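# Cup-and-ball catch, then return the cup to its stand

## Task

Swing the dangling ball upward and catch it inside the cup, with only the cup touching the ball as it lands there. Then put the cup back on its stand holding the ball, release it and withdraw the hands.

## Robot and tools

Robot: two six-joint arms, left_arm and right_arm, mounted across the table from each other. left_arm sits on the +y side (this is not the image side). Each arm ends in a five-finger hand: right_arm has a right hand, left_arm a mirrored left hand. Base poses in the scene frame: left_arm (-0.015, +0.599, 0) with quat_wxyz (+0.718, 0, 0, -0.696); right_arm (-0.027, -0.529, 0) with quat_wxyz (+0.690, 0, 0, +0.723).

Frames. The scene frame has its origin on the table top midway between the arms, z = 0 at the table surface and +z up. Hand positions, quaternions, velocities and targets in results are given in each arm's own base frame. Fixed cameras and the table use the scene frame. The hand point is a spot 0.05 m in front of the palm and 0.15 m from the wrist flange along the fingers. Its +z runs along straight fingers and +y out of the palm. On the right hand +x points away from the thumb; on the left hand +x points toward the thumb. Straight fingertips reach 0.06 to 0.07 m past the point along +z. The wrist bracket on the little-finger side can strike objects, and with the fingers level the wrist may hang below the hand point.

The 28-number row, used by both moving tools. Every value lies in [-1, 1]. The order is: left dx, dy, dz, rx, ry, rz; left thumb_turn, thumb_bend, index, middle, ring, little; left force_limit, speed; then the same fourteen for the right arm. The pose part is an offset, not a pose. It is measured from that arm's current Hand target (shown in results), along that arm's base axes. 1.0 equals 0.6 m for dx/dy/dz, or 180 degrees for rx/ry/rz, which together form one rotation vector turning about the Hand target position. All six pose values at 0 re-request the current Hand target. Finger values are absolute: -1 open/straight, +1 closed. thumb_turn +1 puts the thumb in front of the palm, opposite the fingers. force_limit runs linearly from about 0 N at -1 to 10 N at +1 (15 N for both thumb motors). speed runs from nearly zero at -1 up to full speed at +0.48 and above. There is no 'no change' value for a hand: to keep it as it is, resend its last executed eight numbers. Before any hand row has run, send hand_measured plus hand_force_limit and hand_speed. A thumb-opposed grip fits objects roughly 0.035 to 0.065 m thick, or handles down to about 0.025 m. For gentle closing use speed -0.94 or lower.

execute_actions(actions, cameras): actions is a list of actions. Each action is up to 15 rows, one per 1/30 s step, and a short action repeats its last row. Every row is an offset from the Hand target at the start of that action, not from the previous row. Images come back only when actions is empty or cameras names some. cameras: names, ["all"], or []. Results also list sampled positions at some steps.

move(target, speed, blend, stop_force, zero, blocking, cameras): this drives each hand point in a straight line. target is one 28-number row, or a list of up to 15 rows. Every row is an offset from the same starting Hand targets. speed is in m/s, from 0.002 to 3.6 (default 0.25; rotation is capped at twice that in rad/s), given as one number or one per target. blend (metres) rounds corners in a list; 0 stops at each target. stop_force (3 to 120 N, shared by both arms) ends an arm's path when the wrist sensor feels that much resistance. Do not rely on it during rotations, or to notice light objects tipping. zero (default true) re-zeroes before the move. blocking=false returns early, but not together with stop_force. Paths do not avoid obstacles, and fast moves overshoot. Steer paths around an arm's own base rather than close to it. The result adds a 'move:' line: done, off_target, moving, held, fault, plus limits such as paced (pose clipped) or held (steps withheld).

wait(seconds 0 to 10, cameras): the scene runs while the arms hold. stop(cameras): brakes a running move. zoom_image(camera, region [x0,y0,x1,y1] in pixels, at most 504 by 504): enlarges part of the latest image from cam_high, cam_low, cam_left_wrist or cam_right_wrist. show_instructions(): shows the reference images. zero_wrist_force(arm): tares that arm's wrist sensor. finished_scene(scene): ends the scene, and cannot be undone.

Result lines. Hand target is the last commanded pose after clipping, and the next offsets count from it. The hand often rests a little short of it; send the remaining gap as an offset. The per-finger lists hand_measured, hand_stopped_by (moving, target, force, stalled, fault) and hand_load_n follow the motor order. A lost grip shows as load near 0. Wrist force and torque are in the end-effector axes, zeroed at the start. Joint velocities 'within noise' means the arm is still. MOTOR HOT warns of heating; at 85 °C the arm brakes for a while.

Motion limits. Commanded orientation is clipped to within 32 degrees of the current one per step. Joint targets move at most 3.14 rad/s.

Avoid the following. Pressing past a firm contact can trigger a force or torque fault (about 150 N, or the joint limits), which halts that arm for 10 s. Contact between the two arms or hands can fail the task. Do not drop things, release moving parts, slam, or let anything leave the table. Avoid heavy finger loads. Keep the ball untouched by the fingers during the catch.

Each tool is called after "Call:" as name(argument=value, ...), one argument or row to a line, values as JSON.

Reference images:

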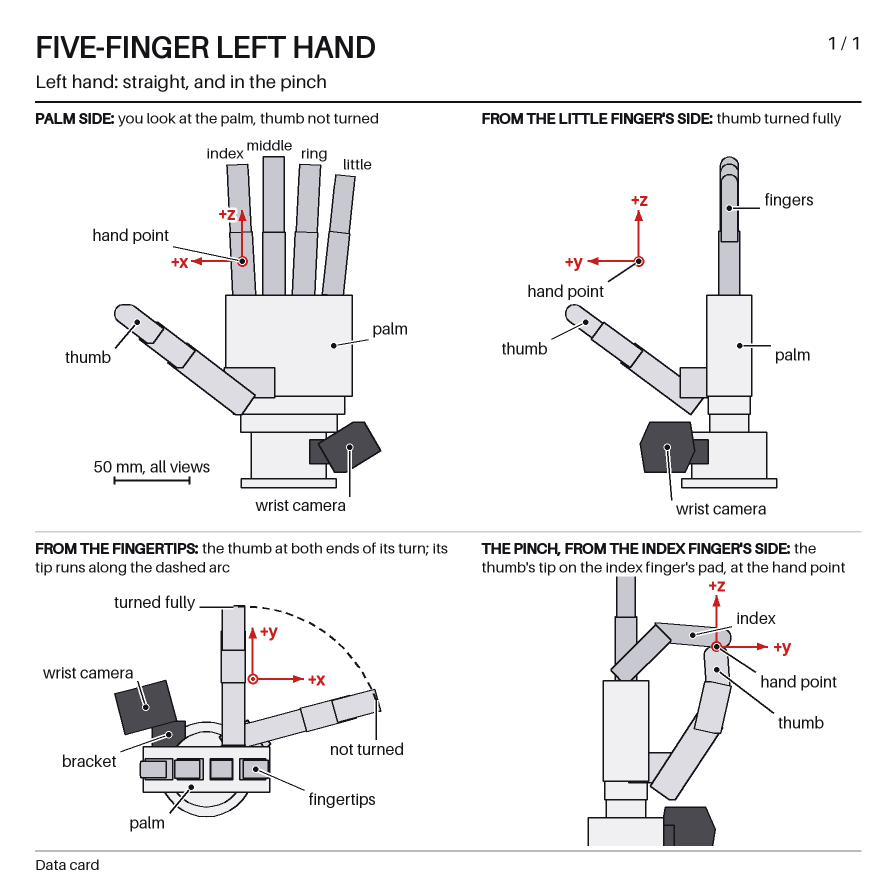

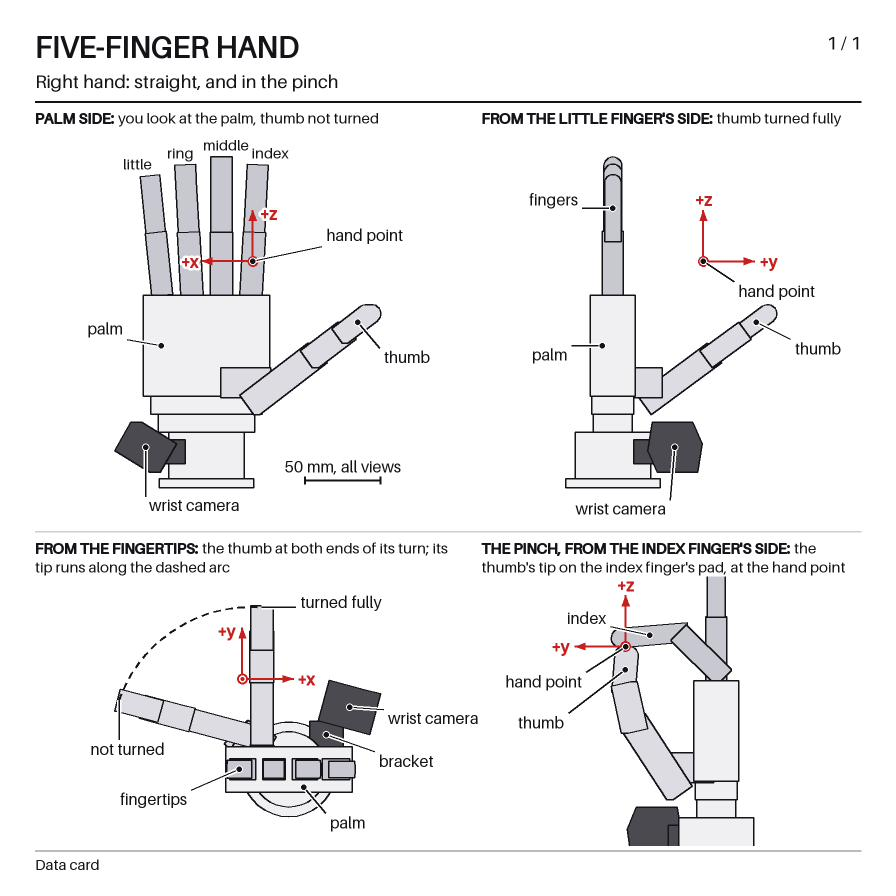

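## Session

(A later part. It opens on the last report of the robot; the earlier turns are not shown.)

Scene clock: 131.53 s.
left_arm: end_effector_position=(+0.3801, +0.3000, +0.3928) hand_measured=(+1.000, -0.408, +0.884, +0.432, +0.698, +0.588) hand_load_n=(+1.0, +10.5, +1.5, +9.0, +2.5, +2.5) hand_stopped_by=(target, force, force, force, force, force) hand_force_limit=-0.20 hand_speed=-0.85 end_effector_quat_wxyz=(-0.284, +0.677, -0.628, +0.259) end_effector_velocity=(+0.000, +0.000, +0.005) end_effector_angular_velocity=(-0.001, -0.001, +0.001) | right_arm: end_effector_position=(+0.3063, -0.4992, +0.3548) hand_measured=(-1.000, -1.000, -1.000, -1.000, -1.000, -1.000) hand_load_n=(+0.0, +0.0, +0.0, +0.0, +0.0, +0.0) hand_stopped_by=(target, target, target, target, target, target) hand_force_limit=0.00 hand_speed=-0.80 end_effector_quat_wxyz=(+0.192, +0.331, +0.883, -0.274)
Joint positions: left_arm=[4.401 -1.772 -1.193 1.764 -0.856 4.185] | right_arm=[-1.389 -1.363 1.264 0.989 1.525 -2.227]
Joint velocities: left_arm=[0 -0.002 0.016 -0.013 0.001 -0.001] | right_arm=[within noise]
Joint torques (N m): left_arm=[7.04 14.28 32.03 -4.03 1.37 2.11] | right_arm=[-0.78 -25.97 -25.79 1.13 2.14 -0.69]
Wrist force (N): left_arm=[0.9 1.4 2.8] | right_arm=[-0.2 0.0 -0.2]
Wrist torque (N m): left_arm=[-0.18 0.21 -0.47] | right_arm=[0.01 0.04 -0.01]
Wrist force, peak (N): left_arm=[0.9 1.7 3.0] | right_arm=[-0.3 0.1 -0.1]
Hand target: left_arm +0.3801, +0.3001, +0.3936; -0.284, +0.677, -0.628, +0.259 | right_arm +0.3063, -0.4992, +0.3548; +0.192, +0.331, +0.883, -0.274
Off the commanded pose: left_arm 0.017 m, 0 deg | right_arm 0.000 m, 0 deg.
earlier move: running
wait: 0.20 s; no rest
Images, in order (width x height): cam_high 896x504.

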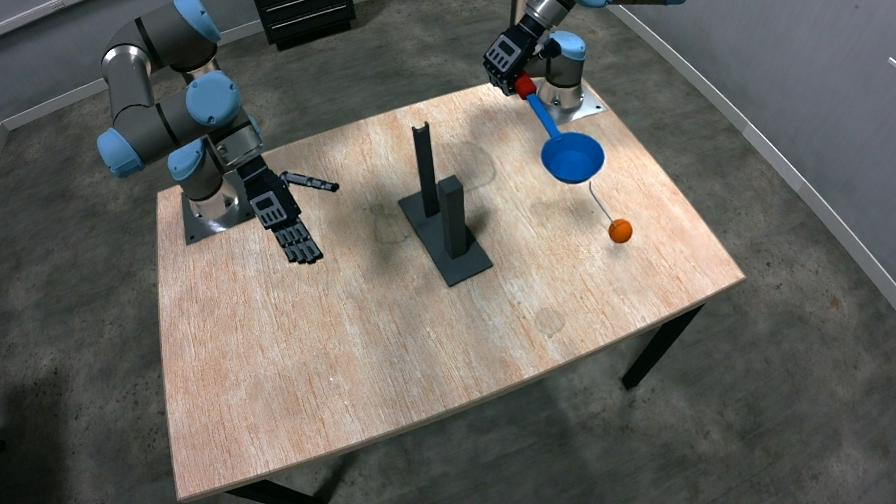

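Call:
wait(
  seconds=10,
  cameras=[],
)

Call:
wait(
  seconds=0.4,
  cameras=[],
)

Call:
execute_actions(
  actions=[
    [[0.00116,0,0,0,0,0,1,0.9,0.9,0.9,0.8,0.8,-0.2,-0.85,0,0,0,0,0,0,-1,-1,-1,-1,-1,-1,0,-0.8],[0.00458,-0.0001,0,0,0,0,1,0.9,0.9,0.9,0.8,0.8,-0.2,-0.85,0,0,0,0,0,0,-1,-1,-1,-1,-1,-1,0,-0.8],[0.01006,-0.0003,0,0,0,0,1,0.9,0.9,0.9,0.8,0.8,-0.2,-0.85,0,0,0,0,0,0,-1,-1,-1,-1,-1,-1,0,-0.8],[0.01728,-0.0005,0,0,0,0,1,0.9,0.9,0.9,0.8,0.8,-0.2,-0.85,0,0,0,0,0,0,-1,-1,-1,-1,-1,-1,0,-0.8],[0.02582,-0.0008,0,0,0,0,1,0.9,0.9,0.9,0.8,0.8,-0.2,-0.85,0,0,0,0,0,0,-1,-1,-1,-1,-1,-1,0,-0.8],[0.03518,-0.0011,0,0,0,0,1,0.9,0.9,0.9,0.8,0.8,-0.2,-0.85,0,0,0,0,0,0,-1,-1,-1,-1,-1,-1,0,-0.8],[0.04482,-0.0014,0,0,0,0,1,0.9,0.9,0.9,0.8,0.8,-0.2,-0.85,0,0,0,0,0,0,-1,-1,-1,-1,-1,-1,0,-0.8],[0.05418,-0.0017,0,0,0,0,1,0.9,0.9,0.9,0.8,0.8,-0.2,-0.85,0,0,0,0,0,0,-1,-1,-1,-1,-1,-1,0,-0.8],[0.06272,-0.002,0,0,0,0,1,0.9,0.9,0.9,0.8,0.8,-0.2,-0.85,0,0,0,0,0,0,-1,-1,-1,-1,-1,-1,0,-0.8],[0.06994,-0.0022,0,0,0,0,1,0.9,0.9,0.9,0.8,0.8,-0.2,-0.85,0,0,0,0,0,0,-1,-1,-1,-1,-1,-1,0,-0.8],[0.07542,-0.0023,0,0,0,0,1,0.9,0.9,0.9,0.8,0.8,-0.2,-0.85,0,0,0,0,0,0,-1,-1,-1,-1,-1,-1,0,-0.8],[0.07884,-0.0025,0,0,0,0,1,0.9,0.9,0.9,0.8,0.8,-0.2,-0.85,0,0,0,0,0,0,-1,-1,-1,-1,-1,-1,0,-0.8],[0.08,-0.0025,0,0,0,0,1,0.9,0.9,0.9,0.8,0.8,-0.2,-0.85,0,0,0,0,0,0,-1,-1,-1,-1,-1,-1,0,-0.8],[0.079,-0.0025,0,0,0,0,1,0.9,0.9,0.9,0.8,0.8,-0.2,-0.85,0,0,0,0,0,0,-1,-1,-1,-1,-1,-1,0,-0.8],[0.07604,-0.0024,0,0,0,0,1,0.9,0.9,0.9,0.8,0.8,-0.2,-0.85,0,0,0,0,0,0,-1,-1,-1,-1,-1,-1,0,-0.8]],
    [[-0.00477,0.0001,0,0,0,0,1,0.9,0.9,0.9,0.8,0.8,-0.2,-0.85,0,0,0,0,0,0,-1,-1,-1,-1,-1,-1,0,-0.8],[-0.0111,0.0003,0,0,0,0,1,0.9,0.9,0.9,0.8,0.8,-0.2,-0.85,0,0,0,0,0,0,-1,-1,-1,-1,-1,-1,0,-0.8],[-0.01868,0.0006,0,0,0,0,1,0.9,0.9,0.9,0.8,0.8,-0.2,-0.85,0,0,0,0,0,0,-1,-1,-1,-1,-1,-1,0,-0.8],[-0.02714,0.0008,0,0,0,0,1,0.9,0.9,0.9,0.8,0.8,-0.2,-0.85,0,0,0,0,0,0,-1,-1,-1,-1,-1,-1,0,-0.8],[-0.03604,0.0011,0,0,0,0,1,0.9,0.9,0.9,0.8,0.8,-0.2,-0.85,0,0,0,0,0,0,-1,-1,-1,-1,-1,-1,0,-0.8],[-0.04494,0.0014,0,0,0,0,1,0.9,0.9,0.9,0.8,0.8,-0.2,-0.85,0,0,0,0,0,0,-1,-1,-1,-1,-1,-1,0,-0.8],[-0.0534,0.0017,0,0,0,0,1,0.9,0.9,0.9,0.8,0.8,-0.2,-0.85,0,0,0,0,0,0,-1,-1,-1,-1,-1,-1,0,-0.8],[-0.06098,0.0019,0,0,0,0,1,0.9,0.9,0.9,0.8,0.8,-0.2,-0.85,0,0,0,0,0,0,-1,-1,-1,-1,-1,-1,0,-0.8],[-0.06731,0.0021,0,0,0,0,1,0.9,0.9,0.9,0.8,0.8,-0.2,-0.85,0,0,0,0,0,0,-1,-1,-1,-1,-1,-1,0,-0.8],[-0.07208,0.0022,0,0,0,0,1,0.9,0.9,0.9,0.8,0.8,-0.2,-0.85,0,0,0,0,0,0,-1,-1,-1,-1,-1,-1,0,-0.8],[-0.07504,0.0023,0,0,0,0,1,0.9,0.9,0.9,0.8,0.8,-0.2,-0.85,0,0,0,0,0,0,-1,-1,-1,-1,-1,-1,0,-0.8],[-0.07604,0.0024,0,0,0,0,1,0.9,0.9,0.9,0.8,0.8,-0.2,-0.85,0,0,0,0,0,0,-1,-1,-1,-1,-1,-1,0,-0.8],[-0.07504,0.0023,0,0,0,0,1,0.9,0.9,0.9,0.8,0.8,-0.2,-0.85,0,0,0,0,0,0,-1,-1,-1,-1,-1,-1,0,-0.8],[-0.07208,0.0022,0,0,0,0,1,0.9,0.9,0.9,0.8,0.8,-0.2,-0.85,0,0,0,0,0,0,-1,-1,-1,-1,-1,-1,0,-0.8],[-0.06731,0.0021,0,0,0,0,1,0.9,0.9,0.9,0.8,0.8,-0.2,-0.85,0,0,0,0,0,0,-1,-1,-1,-1,-1,-1,0,-0.8]],
    [[0.00633,-0.0002,0,0,0,0,1,0.9,0.9,0.9,0.8,0.8,-0.2,-0.85,0,0,0,0,0,0,-1,-1,-1,-1,-1,-1,0,-0.8],[0.01391,-0.0004,0,0,0,0,1,0.9,0.9,0.9,0.8,0.8,-0.2,-0.85,0,0,0,0,0,0,-1,-1,-1,-1,-1,-1,0,-0.8],[0.02237,-0.0007,0,0,0,0,1,0.9,0.9,0.9,0.8,0.8,-0.2,-0.85,0,0,0,0,0,0,-1,-1,-1,-1,-1,-1,0,-0.8],[0.03127,-0.001,0,0,0,0,1,0.9,0.9,0.9,0.8,0.8,-0.2,-0.85,0,0,0,0,0,0,-1,-1,-1,-1,-1,-1,0,-0.8],[0.04017,-0.0012,0,0,0,0,1,0.9,0.9,0.9,0.8,0.8,-0.2,-0.85,0,0,0,0,0,0,-1,-1,-1,-1,-1,-1,0,-0.8],[0.04863,-0.0015,0,0,0,0,1,0.9,0.9,0.9,0.8,0.8,-0.2,-0.85,0,0,0,0,0,0,-1,-1,-1,-1,-1,-1,0,-0.8],[0.05621,-0.0017,0,0,0,0,1,0.9,0.9,0.9,0.8,0.8,-0.2,-0.85,0,0,0,0,0,0,-1,-1,-1,-1,-1,-1,0,-0.8],[0.06254,-0.0019,0,0,0,0,1,0.9,0.9,0.9,0.8,0.8,-0.2,-0.85,0,0,0,0,0,0,-1,-1,-1,-1,-1,-1,0,-0.8],[0.06731,-0.0021,0,0,0,0,1,0.9,0.9,0.9,0.8,0.8,-0.2,-0.85,0,0,0,0,0,0,-1,-1,-1,-1,-1,-1,0,-0.8],[0.07027,-0.0022,0,0,0,0,1,0.9,0.9,0.9,0.8,0.8,-0.2,-0.85,0,0,0,0,0,0,-1,-1,-1,-1,-1,-1,0,-0.8],[0.07127,-0.0022,0,0,0,0,1,0.9,0.9,0.9,0.8,0.8,-0.2,-0.85,0,0,0,0,0,0,-1,-1,-1,-1,-1,-1,0,-0.8],[0.07027,-0.0022,0,0,0,0,1,0.9,0.9,0.9,0.8,0.8,-0.2,-0.85,0,0,0,0,0,0,-1,-1,-1,-1,-1,-1,0,-0.8],[0.06731,-0.0021,0,0,0,0,1,0.9,0.9,0.9,0.8,0.8,-0.2,-0.85,0,0,0,0,0,0,-1,-1,-1,-1,-1,-1,0,-0.8],[0.06254,-0.0019,0,0,0,0,1,0.9,0.9,0.9,0.8,0.8,-0.2,-0.85,0,0,0,0,0,0,-1,-1,-1,-1,-1,-1,0,-0.8],[0.05621,-0.0017,0,0,0,0,1,0.9,0.9,0.9,0.8,0.8,-0.2,-0.85,0,0,0,0,0,0,-1,-1,-1,-1,-1,-1,0,-0.8]],
    [[-0.00758,0.0002,0,0,0,0,1,0.9,0.9,0.9,0.8,0.8,-0.2,-0.85,0,0,0,0,0,0,-1,-1,-1,-1,-1,-1,0,-0.8],[-0.01604,0.0005,0,0,0,0,1,0.9,0.9,0.9,0.8,0.8,-0.2,-0.85,0,0,0,0,0,0,-1,-1,-1,-1,-1,-1,0,-0.8],[-0.02494,0.0008,0,0,0,0,1,0.9,0.9,0.9,0.8,0.8,-0.2,-0.85,0,0,0,0,0,0,-1,-1,-1,-1,-1,-1,0,-0.8],[-0.03384,0.0011,0,0,0,0,1,0.9,0.9,0.9,0.8,0.8,-0.2,-0.85,0,0,0,0,0,0,-1,-1,-1,-1,-1,-1,0,-0.8],[-0.0423,0.0013,0,0,0,0,1,0.9,0.9,0.9,0.8,0.8,-0.2,-0.85,0,0,0,0,0,0,-1,-1,-1,-1,-1,-1,0,-0.8],[-0.04988,0.0016,0,0,0,0,1,0.9,0.9,0.9,0.8,0.8,-0.2,-0.85,0,0,0,0,0,0,-1,-1,-1,-1,-1,-1,0,-0.8],[-0.05621,0.0017,0,0,0,0,1,0.9,0.9,0.9,0.8,0.8,-0.2,-0.85,0,0,0,0,0,0,-1,-1,-1,-1,-1,-1,0,-0.8],[-0.06098,0.0019,0,0,0,0,1,0.9,0.9,0.9,0.8,0.8,-0.2,-0.85,0,0,0,0,0,0,-1,-1,-1,-1,-1,-1,0,-0.8],[-0.06394,0.002,0,0,0,0,1,0.9,0.9,0.9,0.8,0.8,-0.2,-0.85,0,0,0,0,0,0,-1,-1,-1,-1,-1,-1,0,-0.8],[-0.06494,0.002,0,0,0,0,1,0.9,0.9,0.9,0.8,0.8,-0.2,-0.85,0,0,0,0,0,0,-1,-1,-1,-1,-1,-1,0,-0.8]],
  ],
  cameras=["cam_high", "cam_low"],
)

Call:
zoom_image(
  camera="cam_high",
  region=[480, 150, 670, 290],
)

Call:
zoom_image(
  camera="cam_low",
  region=[350, 165, 490, 250],
)

Call:
wait(
  seconds=0.2,
  cameras=["cam_high", "cam_low"],
)

Call:
zoom_image(
  camera="cam_high",
  region=[480, 150, 670, 290],
)

Call:
zoom_image(
  camera="cam_low",
  region=[350, 165, 490, 250],
)

Call:
wait(
  seconds=0.2,
  cameras=["cam_high", "cam_low"],
)

Call:
zoom_image(
  camera="cam_high",
  region=[480, 150, 670, 290],
)

Call:
zoom_image(
  camera="cam_low",
  region=[350, 165, 490, 250],
)

Call:
wait(
  seconds=0.2,
  cameras=["cam_high", "cam_low"],
)

Call:
zoom_image(
  camera="cam_high",
  region=[480, 150, 670, 290],
)

Call:
zoom_image(
  camera="cam_low",
  region=[350, 165, 490, 250],
)

Call:
wait(
  seconds=0.2,
  cameras=["cam_high", "cam_low"],
)

Call:
zoom_image(
  camera="cam_high",
  region=[480, 150, 670, 290],
)

Call:
zoom_image(
  camera="cam_low",
  region=[350, 165, 490, 250],
)

Scene clock: 135.03 s.
left_arm: end_effector_position=(+0.3800, +0.3001, +0.4099) hand_measured=(+1.000, -0.408, +0.884, +0.432, +0.698, +0.588) hand_load_n=(+1.0, +10.5, +1.5, +8.5, +2.5, +2.5) hand_stopped_by=(target, force, force, force, force, force) hand_force_limit=-0.20 hand_speed=-0.85 end_effector_quat_wxyz=(-0.284, +0.677, -0.628, +0.259) | right_arm: end_effector_position=(+0.3063, -0.4992, +0.3548) hand_measured=(-1.000, -1.000, -1.000, -1.000, -1.000, -1.000) hand_load_n=(+0.0, +0.0, +0.0, +0.0, +0.0, -0.5) hand_stopped_by=(target, target, target, target, target, target) hand_force_limit=0.00 hand_speed=-0.80 end_effector_quat_wxyz=(+0.192, +0.331, +0.883, -0.274)
Joint positions: left_arm=[4.401 -1.781 -1.137 1.718 -0.856 4.186] | right_arm=[-1.389 -1.363 1.264 0.989 1.525 -2.227]
Joint torques (N m): left_arm=[7.96 15.18 31.16 -3.83 2.45 2.86] | right_arm=[-1.39 -25.93 -25.46 1.03 1.95 -0.61]
Wrist force (N): left_arm=[1.1 1.2 3.1] | right_arm=[-0.4 0.2 -0.1]
Wrist torque (N m): left_arm=[-0.24 0.19 -0.44] | right_arm=[0.04 0.05 -0.02]
Wrist force, peak (N): left_arm=[1.1 1.7 3.6] | right_arm=[-0.5 0.2 -0.2]
Hand target: left_arm +0.3800, +0.3001, +0.4100; -0.284, +0.677, -0.628, +0.259 | right_arm +0.3063, -0.4992, +0.3548; +0.192, +0.331, +0.883, -0.274
Off the commanded pose: left_arm 0.000 m, 0 deg | right_arm 0.000 m, 0 deg.
earlier move: done
wait: 0.67 of 10 s (the move ended)
No camera images: "cameras" was empty.

Scene clock: 135.43 s.
left_arm: end_effector_position=(+0.3800, +0.3001, +0.4100) hand_measured=(+1.000, -0.408, +0.884, +0.432, +0.698, +0.588) hand_load_n=(+1.0, +10.5, +1.5, +8.5, +3.0, +3.0) hand_stopped_by=(target, force, force, force, force, force) hand_force_limit=-0.20 hand_speed=-0.85 end_effector_quat_wxyz=(-0.284, +0.677, -0.628, +0.259) | right_arm: end_effector_position=(+0.3063, -0.4992, +0.3548) hand_measured=(-1.000, -1.000, -1.000, -1.000, -1.000, -1.000) hand_load_n=(-0.5, +0.0, +0.0, +0.0, +0.0, +0.0) hand_stopped_by=(target, target, target, target, target, target) hand_force_limit=0.00 hand_speed=-0.80 end_effector_quat_wxyz=(+0.192, +0.331, +0.883, -0.274)
Joint positions: left_arm=[4.401 -1.781 -1.137 1.717 -0.856 4.186] | right_arm=[-1.389 -1.363 1.264 0.989 1.525 -2.227]
Joint torques (N m): left_arm=[8.03 15.26 31.11 -4.13 2.42 2.71] | right_arm=[-0.56 -24.94 -25.37 1.26 2.06 -0.67]
Wrist force (N): left_arm=[1.0 1.0 3.3] | right_arm=[-0.3 0.1 -0.1]
Wrist torque (N m): left_arm=[-0.21 0.27 -0.37] | right_arm=[0.01 0.04 -0.02]
Wrist force, peak (N): left_arm=[1.0 1.5 3.3] | right_arm=[-0.3 0.0 -0.4]
Hand target: left_arm +0.3800, +0.3001, +0.4100; -0.284, +0.677, -0.628, +0.259 | right_arm +0.3063, -0.4992, +0.3548; +0.192, +0.331, +0.883, -0.274
Off the commanded pose: left_arm 0.000 m, 0 deg | right_arm 0.000 m, 0 deg.
wait: 0.40 s; at rest by 0.17 s
No camera images: "cameras" was empty.

Scene clock: 137.83 s.
left_arm: end_effector_position=(+0.3802, +0.3001, +0.4100) hand_measured=(+1.000, -0.408, +0.884, +0.432, +0.698, +0.588) hand_load_n=(+1.5, +10.0, +2.0, +9.0, +2.5, +2.5) hand_stopped_by=(target, force, force, force, force, force) hand_force_limit=-0.20 hand_speed=-0.85 end_effector_quat_wxyz=(-0.284, +0.677, -0.628, +0.259) | right_arm: end_effector_position=(+0.3063, -0.4992, +0.3548) hand_measured=(-1.000, -1.000, -1.000, -1.000, -1.000, -1.000) hand_load_n=(+0.0, +0.0, +0.0, +0.0, +0.0, +0.0) hand_stopped_by=(target, target, target, target, target, target) hand_force_limit=0.00 hand_speed=-0.80 end_effector_quat_wxyz=(+0.192, +0.331, +0.883, -0.274)
Joint positions: left_arm=[4.4 -1.781 -1.136 1.718 -0.856 4.185] | right_arm=[-1.389 -1.363 1.264 0.989 1.525 -2.227]
Joint torques (N m): left_arm=[8.74 41.83 8.67 -3.87 2.75 3.08] | right_arm=[-1.51 -25.38 -25.08 1.16 1.75 -0.72]
Wrist force (N): left_arm=[0.9 1.9 3.1] | right_arm=[-0.2 0.1 -0.1]
Wrist torque (N m): left_arm=[-0.20 0.20 -0.59] | right_arm=[0.01 0.03 -0.01]
Wrist force, peak (N): left_arm=[1.3 0.7 4.3] | right_arm=[-0.4 0.2 -0.2]
Hand target: left_arm +0.3800, +0.3001, +0.4100; -0.284, +0.677, -0.628, +0.259 | right_arm +0.3063, -0.4992, +0.3548; +0.192, +0.331, +0.883, -0.274
Off the commanded pose: left_arm 0.000 m, 0 deg | right_arm 0.000 m, 0 deg.
Step readings (end_effector_position of left_arm | right_arm):
0: (+0.3800, +0.3001, +0.4100) | (+0.3063, -0.4992, +0.3548)
1: (+0.3800, +0.3001, +0.4100) | (+0.3063, -0.4992, +0.3548)
2: (+0.3800, +0.3001, +0.4100) | (+0.3063, -0.4992, +0.3548)
4: (+0.3810, +0.3000, +0.4101) | (+0.3063, -0.4992, +0.3548)
8: (+0.3900, +0.2997, +0.4099) | (+0.3063, -0.4992, +0.3548)
15: (+0.4190, +0.2981, +0.4098) | (+0.3063, -0.4992, +0.3548)
16: (+0.4210, +0.2981, +0.4098) | (+0.3063, -0.4992, +0.3548)
17: (+0.4221, +0.2982, +0.4099) | (+0.3063, -0.4992, +0.3548)
19: (+0.4217, +0.2985, +0.4099) | (+0.3063, -0.4992, +0.3548)
23: (+0.4106, +0.2990, +0.4101) | (+0.3063, -0.4992, +0.3548)
30: (+0.3869, +0.2997, +0.4101) | (+0.3063, -0.4992, +0.3548)
31: (+0.3858, +0.2998, +0.4101) | (+0.3063, -0.4992, +0.3548)
32: (+0.3856, +0.2998, +0.4101) | (+0.3063, -0.4992, +0.3548)
34: (+0.3882, +0.2997, +0.4101) | (+0.3063, -0.4992, +0.3548)
38: (+0.4012, +0.2991, +0.4099) | (+0.3063, -0.4992, +0.3548)
45: (+0.4228, +0.2982, +0.4099) | (+0.3063, -0.4992, +0.3548)
46: (+0.4228, +0.2984, +0.4099) | (+0.3063, -0.4992, +0.3548)
47: (+0.4220, +0.2986, +0.4099) | (+0.3063, -0.4992, +0.3548)
49: (+0.4178, +0.2988, +0.4100) | (+0.3063, -0.4992, +0.3548)
53: (+0.4027, +0.2992, +0.4102) | (+0.3063, -0.4992, +0.3548)
60: (+0.3838, +0.2999, +0.4101) | (+0.3063, -0.4992, +0.3548)
Images, in order (width x height): cam_high 896x504, cam_low 896x504.

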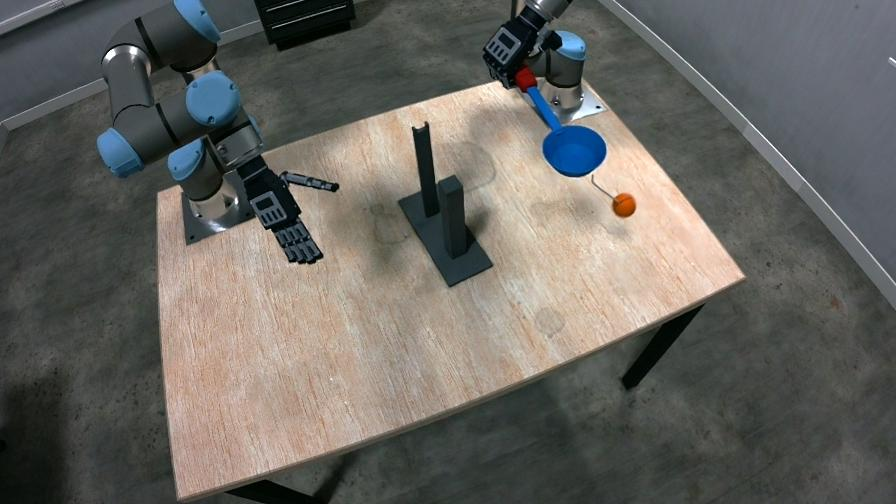

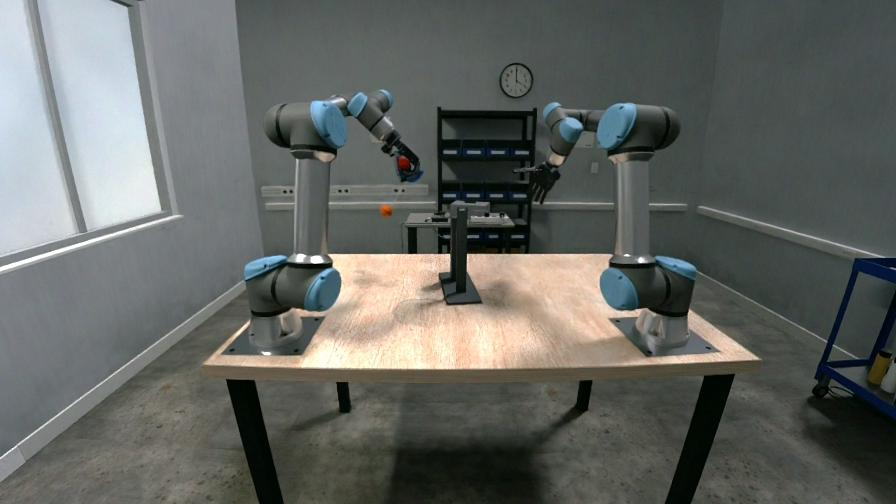

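Scaled by 2.653.

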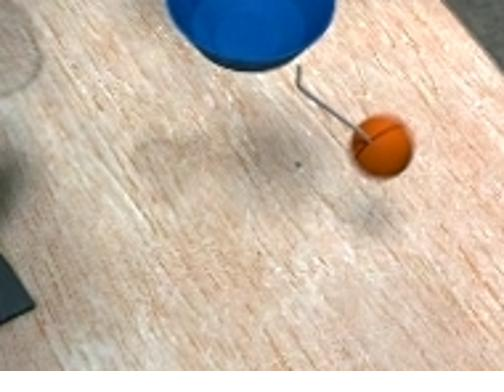

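Scaled by 3.600.

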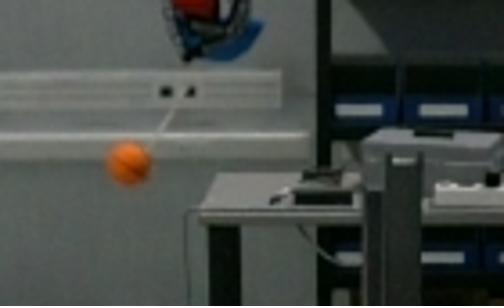

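Scene clock: 138.03 s.
left_arm: end_effector_position=(+0.3802, +0.3001, +0.4101) hand_measured=(+1.000, -0.408, +0.884, +0.432, +0.698, +0.588) hand_load_n=(+0.5, +10.5, +1.5, +8.5, +3.0, +3.0) hand_stopped_by=(target, force, force, force, force, force) hand_force_limit=-0.20 hand_speed=-0.85 end_effector_quat_wxyz=(-0.284, +0.677, -0.628, +0.259) | right_arm: end_effector_position=(+0.3063, -0.4992, +0.3548) hand_measured=(-1.000, -1.000, -1.000, -1.000, -1.000, -1.000) hand_load_n=(+0.0, +0.0, +0.0, +0.0, -0.5, +0.0) hand_stopped_by=(target, target, target, target, target, target) hand_force_limit=0.00 hand_speed=-0.80 end_effector_quat_wxyz=(+0.192, +0.331, +0.883, -0.274)
Joint positions: left_arm=[4.4 -1.781 -1.137 1.718 -0.856 4.185] | right_arm=[-1.389 -1.363 1.264 0.989 1.525 -2.227]
Joint torques (N m): left_arm=[8.27 41.42 8.7 -3.92 2.39 2.7] | right_arm=[-0.8 -26.07 -25.92 1.2 2.04 -0.77]
Wrist force (N): left_arm=[1.0 1.2 3.4] | right_arm=[-0.1 0.1 -0.1]
Wrist torque (N m): left_arm=[-0.16 0.35 -0.36] | right_arm=[0.02 0.01 0.00]
Wrist force, peak (N): left_arm=[1.2 1.7 3.7] | right_arm=[-0.2 0.2 -0.4]
Hand target: left_arm +0.3800, +0.3001, +0.4100; -0.284, +0.677, -0.628, +0.259 | right_arm +0.3063, -0.4992, +0.3548; +0.192, +0.331, +0.883, -0.274
Off the commanded pose: left_arm 0.000 m, 0 deg | right_arm 0.000 m, 0 deg.
wait: 0.20 s; at rest by 0.17 s
Images, in order (width x height): cam_high 896x504, cam_low 896x504.

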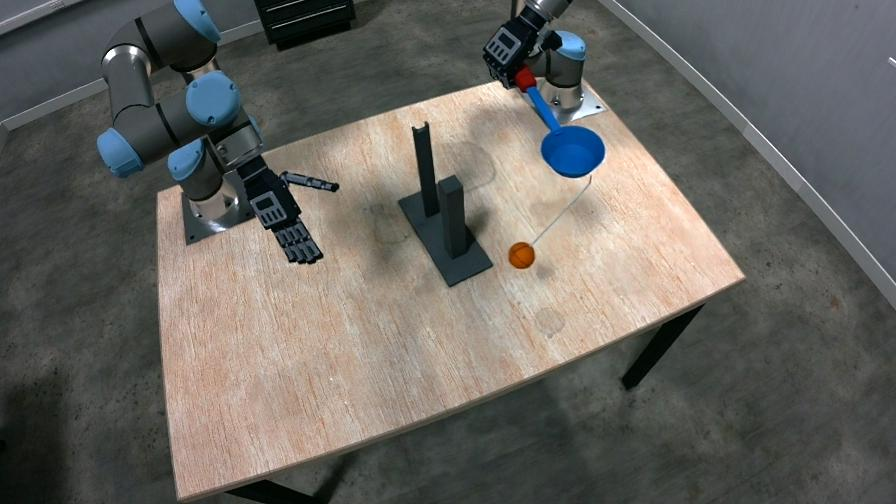

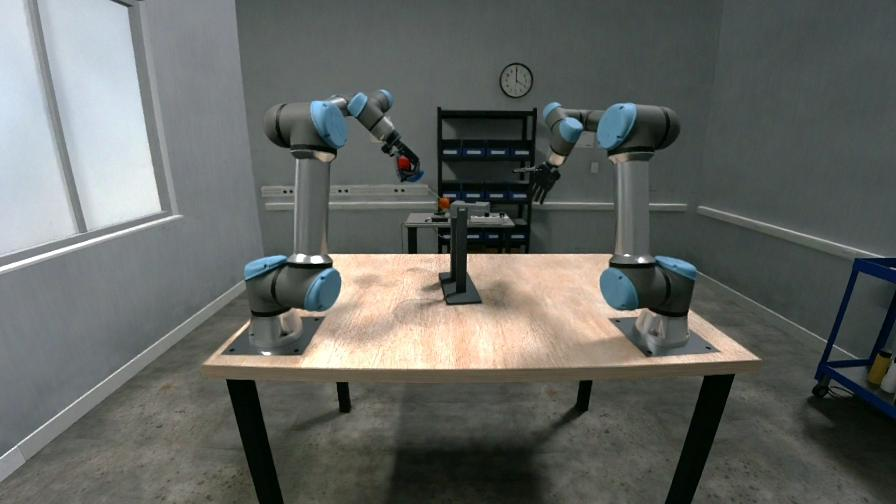

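Scaled by 2.653.

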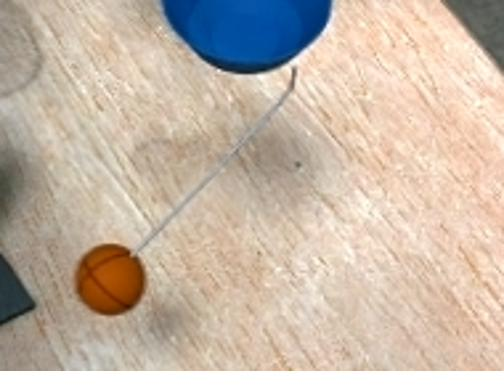

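Scaled by 3.600.

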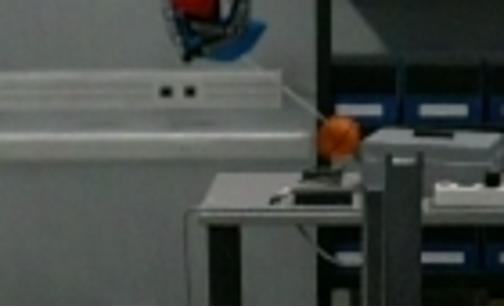

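Scene clock: 138.23 s.
left_arm: end_effector_position=(+0.3801, +0.3001, +0.4101) hand_measured=(+1.000, -0.408, +0.884, +0.432, +0.698, +0.588) hand_load_n=(+1.0, +10.5, +1.5, +8.5, +2.5, +2.5) hand_stopped_by=(target, force, force, force, force, force) hand_force_limit=-0.20 hand_speed=-0.85 end_effector_quat_wxyz=(-0.284, +0.677, -0.628, +0.259) | right_arm: end_effector_position=(+0.3063, -0.4992, +0.3548) hand_measured=(-1.000, -1.000, -1.000, -1.000, -1.000, -1.000) hand_load_n=(+0.0, -0.5, +0.0, +0.0, +0.0, +0.0) hand_stopped_by=(target, target, target, target, target, target) hand_force_limit=0.00 hand_speed=-0.80 end_effector_quat_wxyz=(+0.192, +0.331, +0.883, -0.274)
Joint positions: left_arm=[4.4 -1.781 -1.137 1.718 -0.856 4.185] | right_arm=[-1.389 -1.363 1.264 0.989 1.525 -2.227]
Joint torques (N m): left_arm=[8.82 41.79 8.37 -4.04 2.37 2.68] | right_arm=[-0.88 -24.64 -25.36 1.14 1.99 -0.69]
Wrist force (N): left_arm=[1.1 1.2 2.9] | right_arm=[-0.3 0.2 0.0]
Wrist torque (N m): left_arm=[-0.18 0.22 -0.38] | right_arm=[0.03 0.04 -0.02]
Wrist force, peak (N): left_arm=[1.1 1.1 3.1] | right_arm=[-0.3 0.2 -0.2]
Hand target: left_arm +0.3800, +0.3001, +0.4100; -0.284, +0.677, -0.628, +0.259 | right_arm +0.3063, -0.4992, +0.3548; +0.192, +0.331, +0.883, -0.274
Off the commanded pose: left_arm 0.000 m, 0 deg | right_arm 0.000 m, 0 deg.
wait: 0.20 s; at rest by 0.17 s
Images, in order (width x height): cam_high 896x504, cam_low 896x504.

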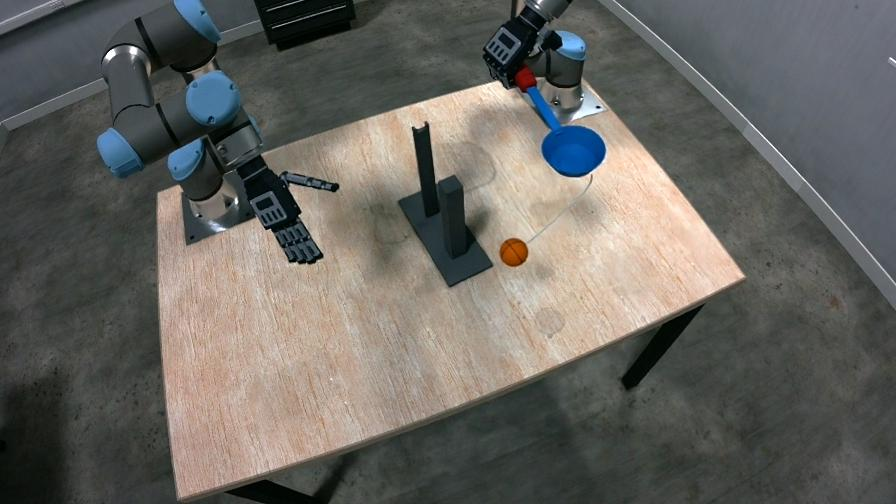

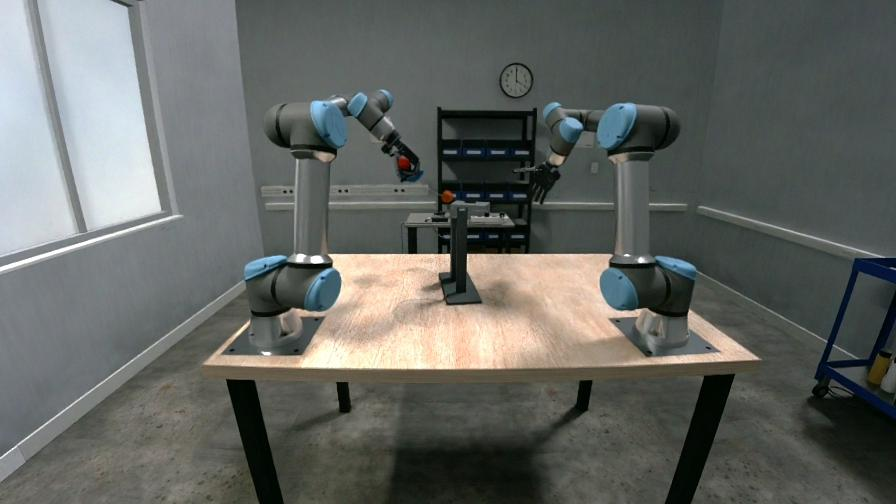

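Scaled by 2.653.

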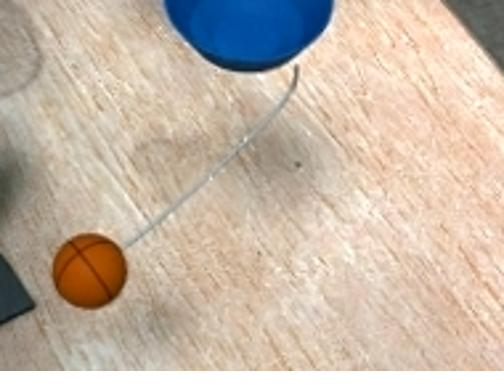

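Scaled by 3.600.

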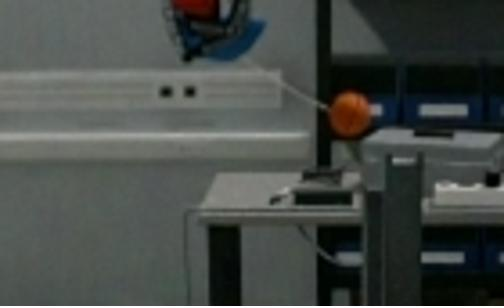

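Scene clock: 138.43 s.
left_arm: end_effector_position=(+0.3801, +0.3001, +0.4100) hand_measured=(+1.000, -0.408, +0.884, +0.432, +0.698, +0.588) hand_load_n=(+1.0, +10.5, +1.5, +9.0, +3.0, +3.5) hand_stopped_by=(target, force, force, force, force, force) hand_force_limit=-0.20 hand_speed=-0.85 end_effector_quat_wxyz=(-0.284, +0.677, -0.628, +0.259) | right_arm: end_effector_position=(+0.3063, -0.4992, +0.3548) hand_measured=(-1.000, -1.000, -1.000, -1.000, -1.000, -1.000) hand_load_n=(+0.0, +0.0, +0.0, +0.0, +0.0, +0.0) hand_stopped_by=(target, target, target, target, target, target) hand_force_limit=0.00 hand_speed=-0.80 end_effector_quat_wxyz=(+0.192, +0.331, +0.883, -0.274)
Joint positions: left_arm=[4.4 -1.781 -1.137 1.718 -0.856 4.185] | right_arm=[-1.389 -1.363 1.264 0.989 1.525 -2.227]
Joint torques (N m): left_arm=[8.13 40.89 9.38 -3.82 2.25 2.81] | right_arm=[0.05 -25.33 -25.16 1.2 2 -0.59]
Wrist force (N): left_arm=[0.9 1.6 3.1] | right_arm=[-0.2 0.0 -0.2]
Wrist torque (N m): left_arm=[-0.18 0.30 -0.55] | right_arm=[0.02 0.03 -0.01]
Wrist force, peak (N): left_arm=[1.0 1.0 3.7] | right_arm=[-0.4 0.2 -0.1]
Hand target: left_arm +0.3800, +0.3001, +0.4100; -0.284, +0.677, -0.628, +0.259 | right_arm +0.3063, -0.4992, +0.3548; +0.192, +0.331, +0.883, -0.274
Off the commanded pose: left_arm 0.000 m, 0 deg | right_arm 0.000 m, 0 deg.
wait: 0.20 s; at rest by 0.17 s
Images, in order (width x height): cam_high 896x504, cam_low 896x504.

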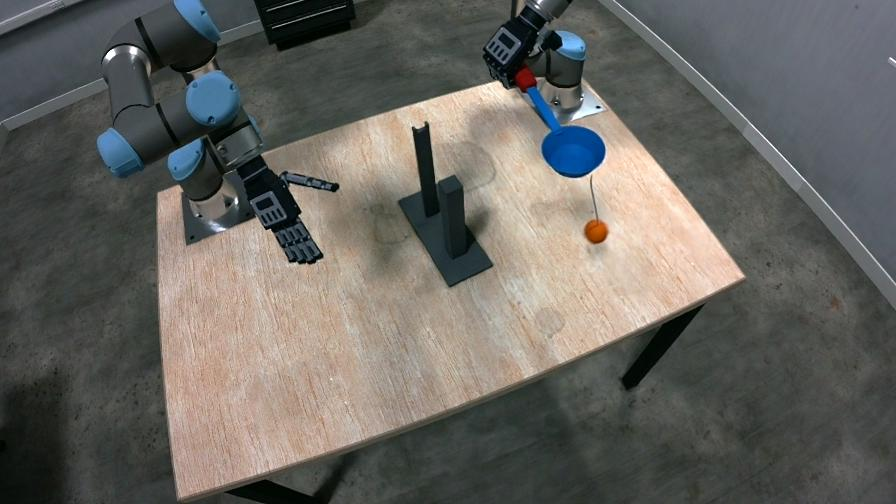

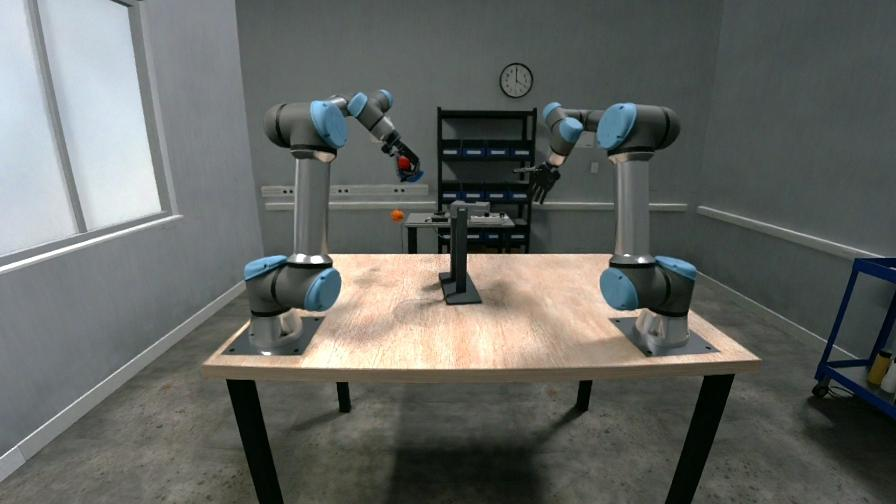

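Scaled by 2.653.

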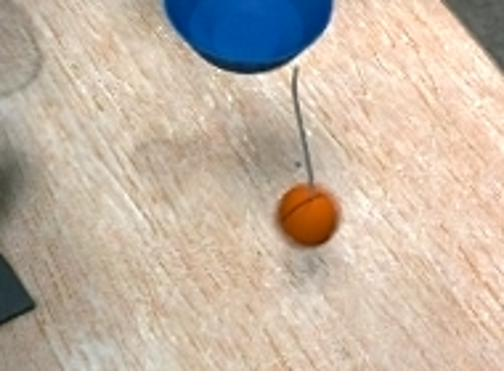

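Scaled by 3.600.

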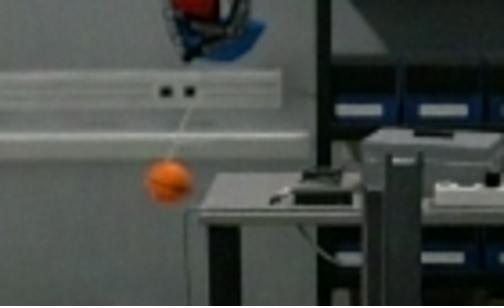

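Scene clock: 138.63 s.
left_arm: end_effector_position=(+0.3801, +0.3001, +0.4100) hand_measured=(+1.000, -0.408, +0.884, +0.432, +0.698, +0.588) hand_load_n=(+1.0, +10.5, +1.5, +9.0, +2.0, +2.0) hand_stopped_by=(target, force, force, force, force, force) hand_force_limit=-0.20 hand_speed=-0.85 end_effector_quat_wxyz=(-0.284, +0.677, -0.628, +0.259) | right_arm: end_effector_position=(+0.3063, -0.4992, +0.3548) hand_measured=(-1.000, -1.000, -1.000, -1.000, -1.000, -1.000) hand_load_n=(-0.5, +0.0, +0.0, +0.0, +0.0, +0.5) hand_stopped_by=(target, target, target, target, target, target) hand_force_limit=0.00 hand_speed=-0.80 end_effector_quat_wxyz=(+0.192, +0.331, +0.883, -0.274)
Joint positions: left_arm=[4.4 -1.781 -1.137 1.718 -0.856 4.185] | right_arm=[-1.389 -1.363 1.264 0.989 1.525 -2.227]
Joint torques (N m): left_arm=[7.67 40.9 9.3 -3.63 2.17 2.73] | right_arm=[-0.43 -25.1 -25.22 1.19 1.93 -0.64]
Wrist force (N): left_arm=[0.9 1.1 2.6] | right_arm=[-0.3 0.1 0.0]
Wrist torque (N m): left_arm=[-0.21 0.14 -0.43] | right_arm=[0.02 0.04 -0.02]
Wrist force, peak (N): left_arm=[1.1 1.1 3.3] | right_arm=[-0.3 0.2 -0.3]
Hand target: left_arm +0.3800, +0.3001, +0.4100; -0.284, +0.677, -0.628, +0.259 | right_arm +0.3063, -0.4992, +0.3548; +0.192, +0.331, +0.883, -0.274
Off the commanded pose: left_arm 0.000 m, 0 deg | right_arm 0.000 m, 0 deg.
wait: 0.20 s; at rest by 0.17 s
Images, in order (width x height): cam_high 896x504, cam_low 896x504.

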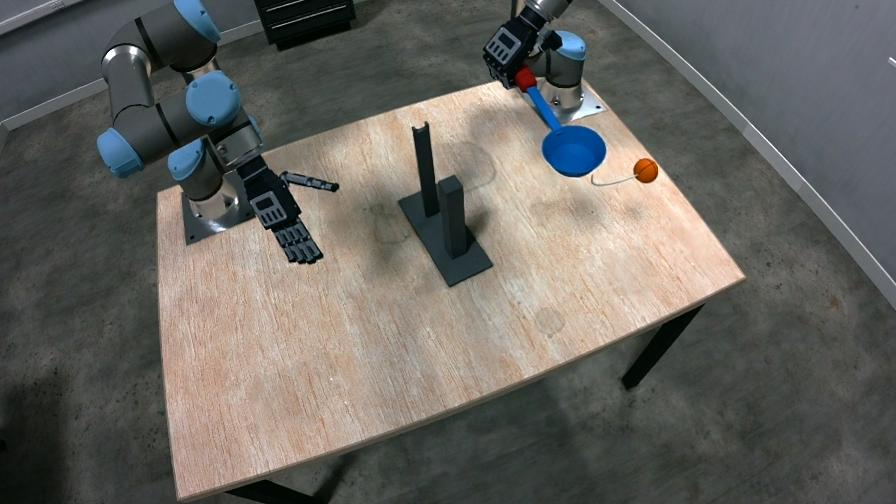

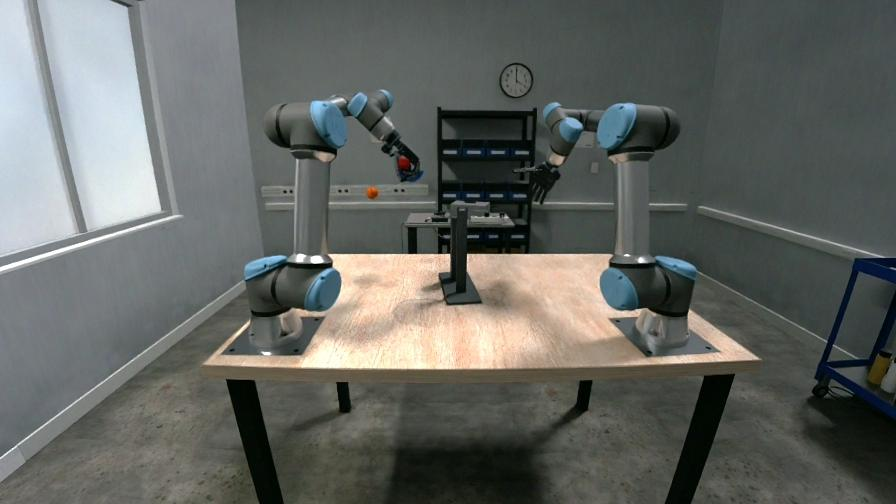

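Scaled by 2.653.

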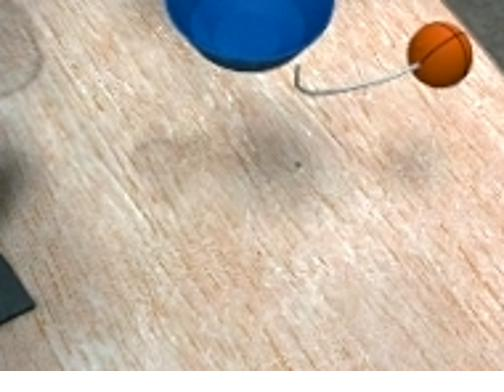

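Scaled by 3.600.

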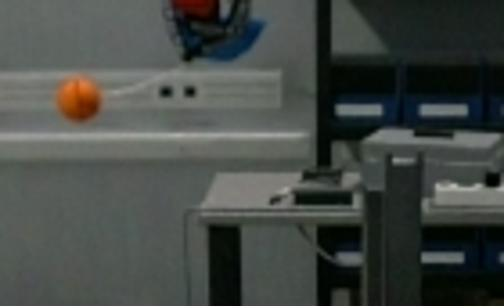

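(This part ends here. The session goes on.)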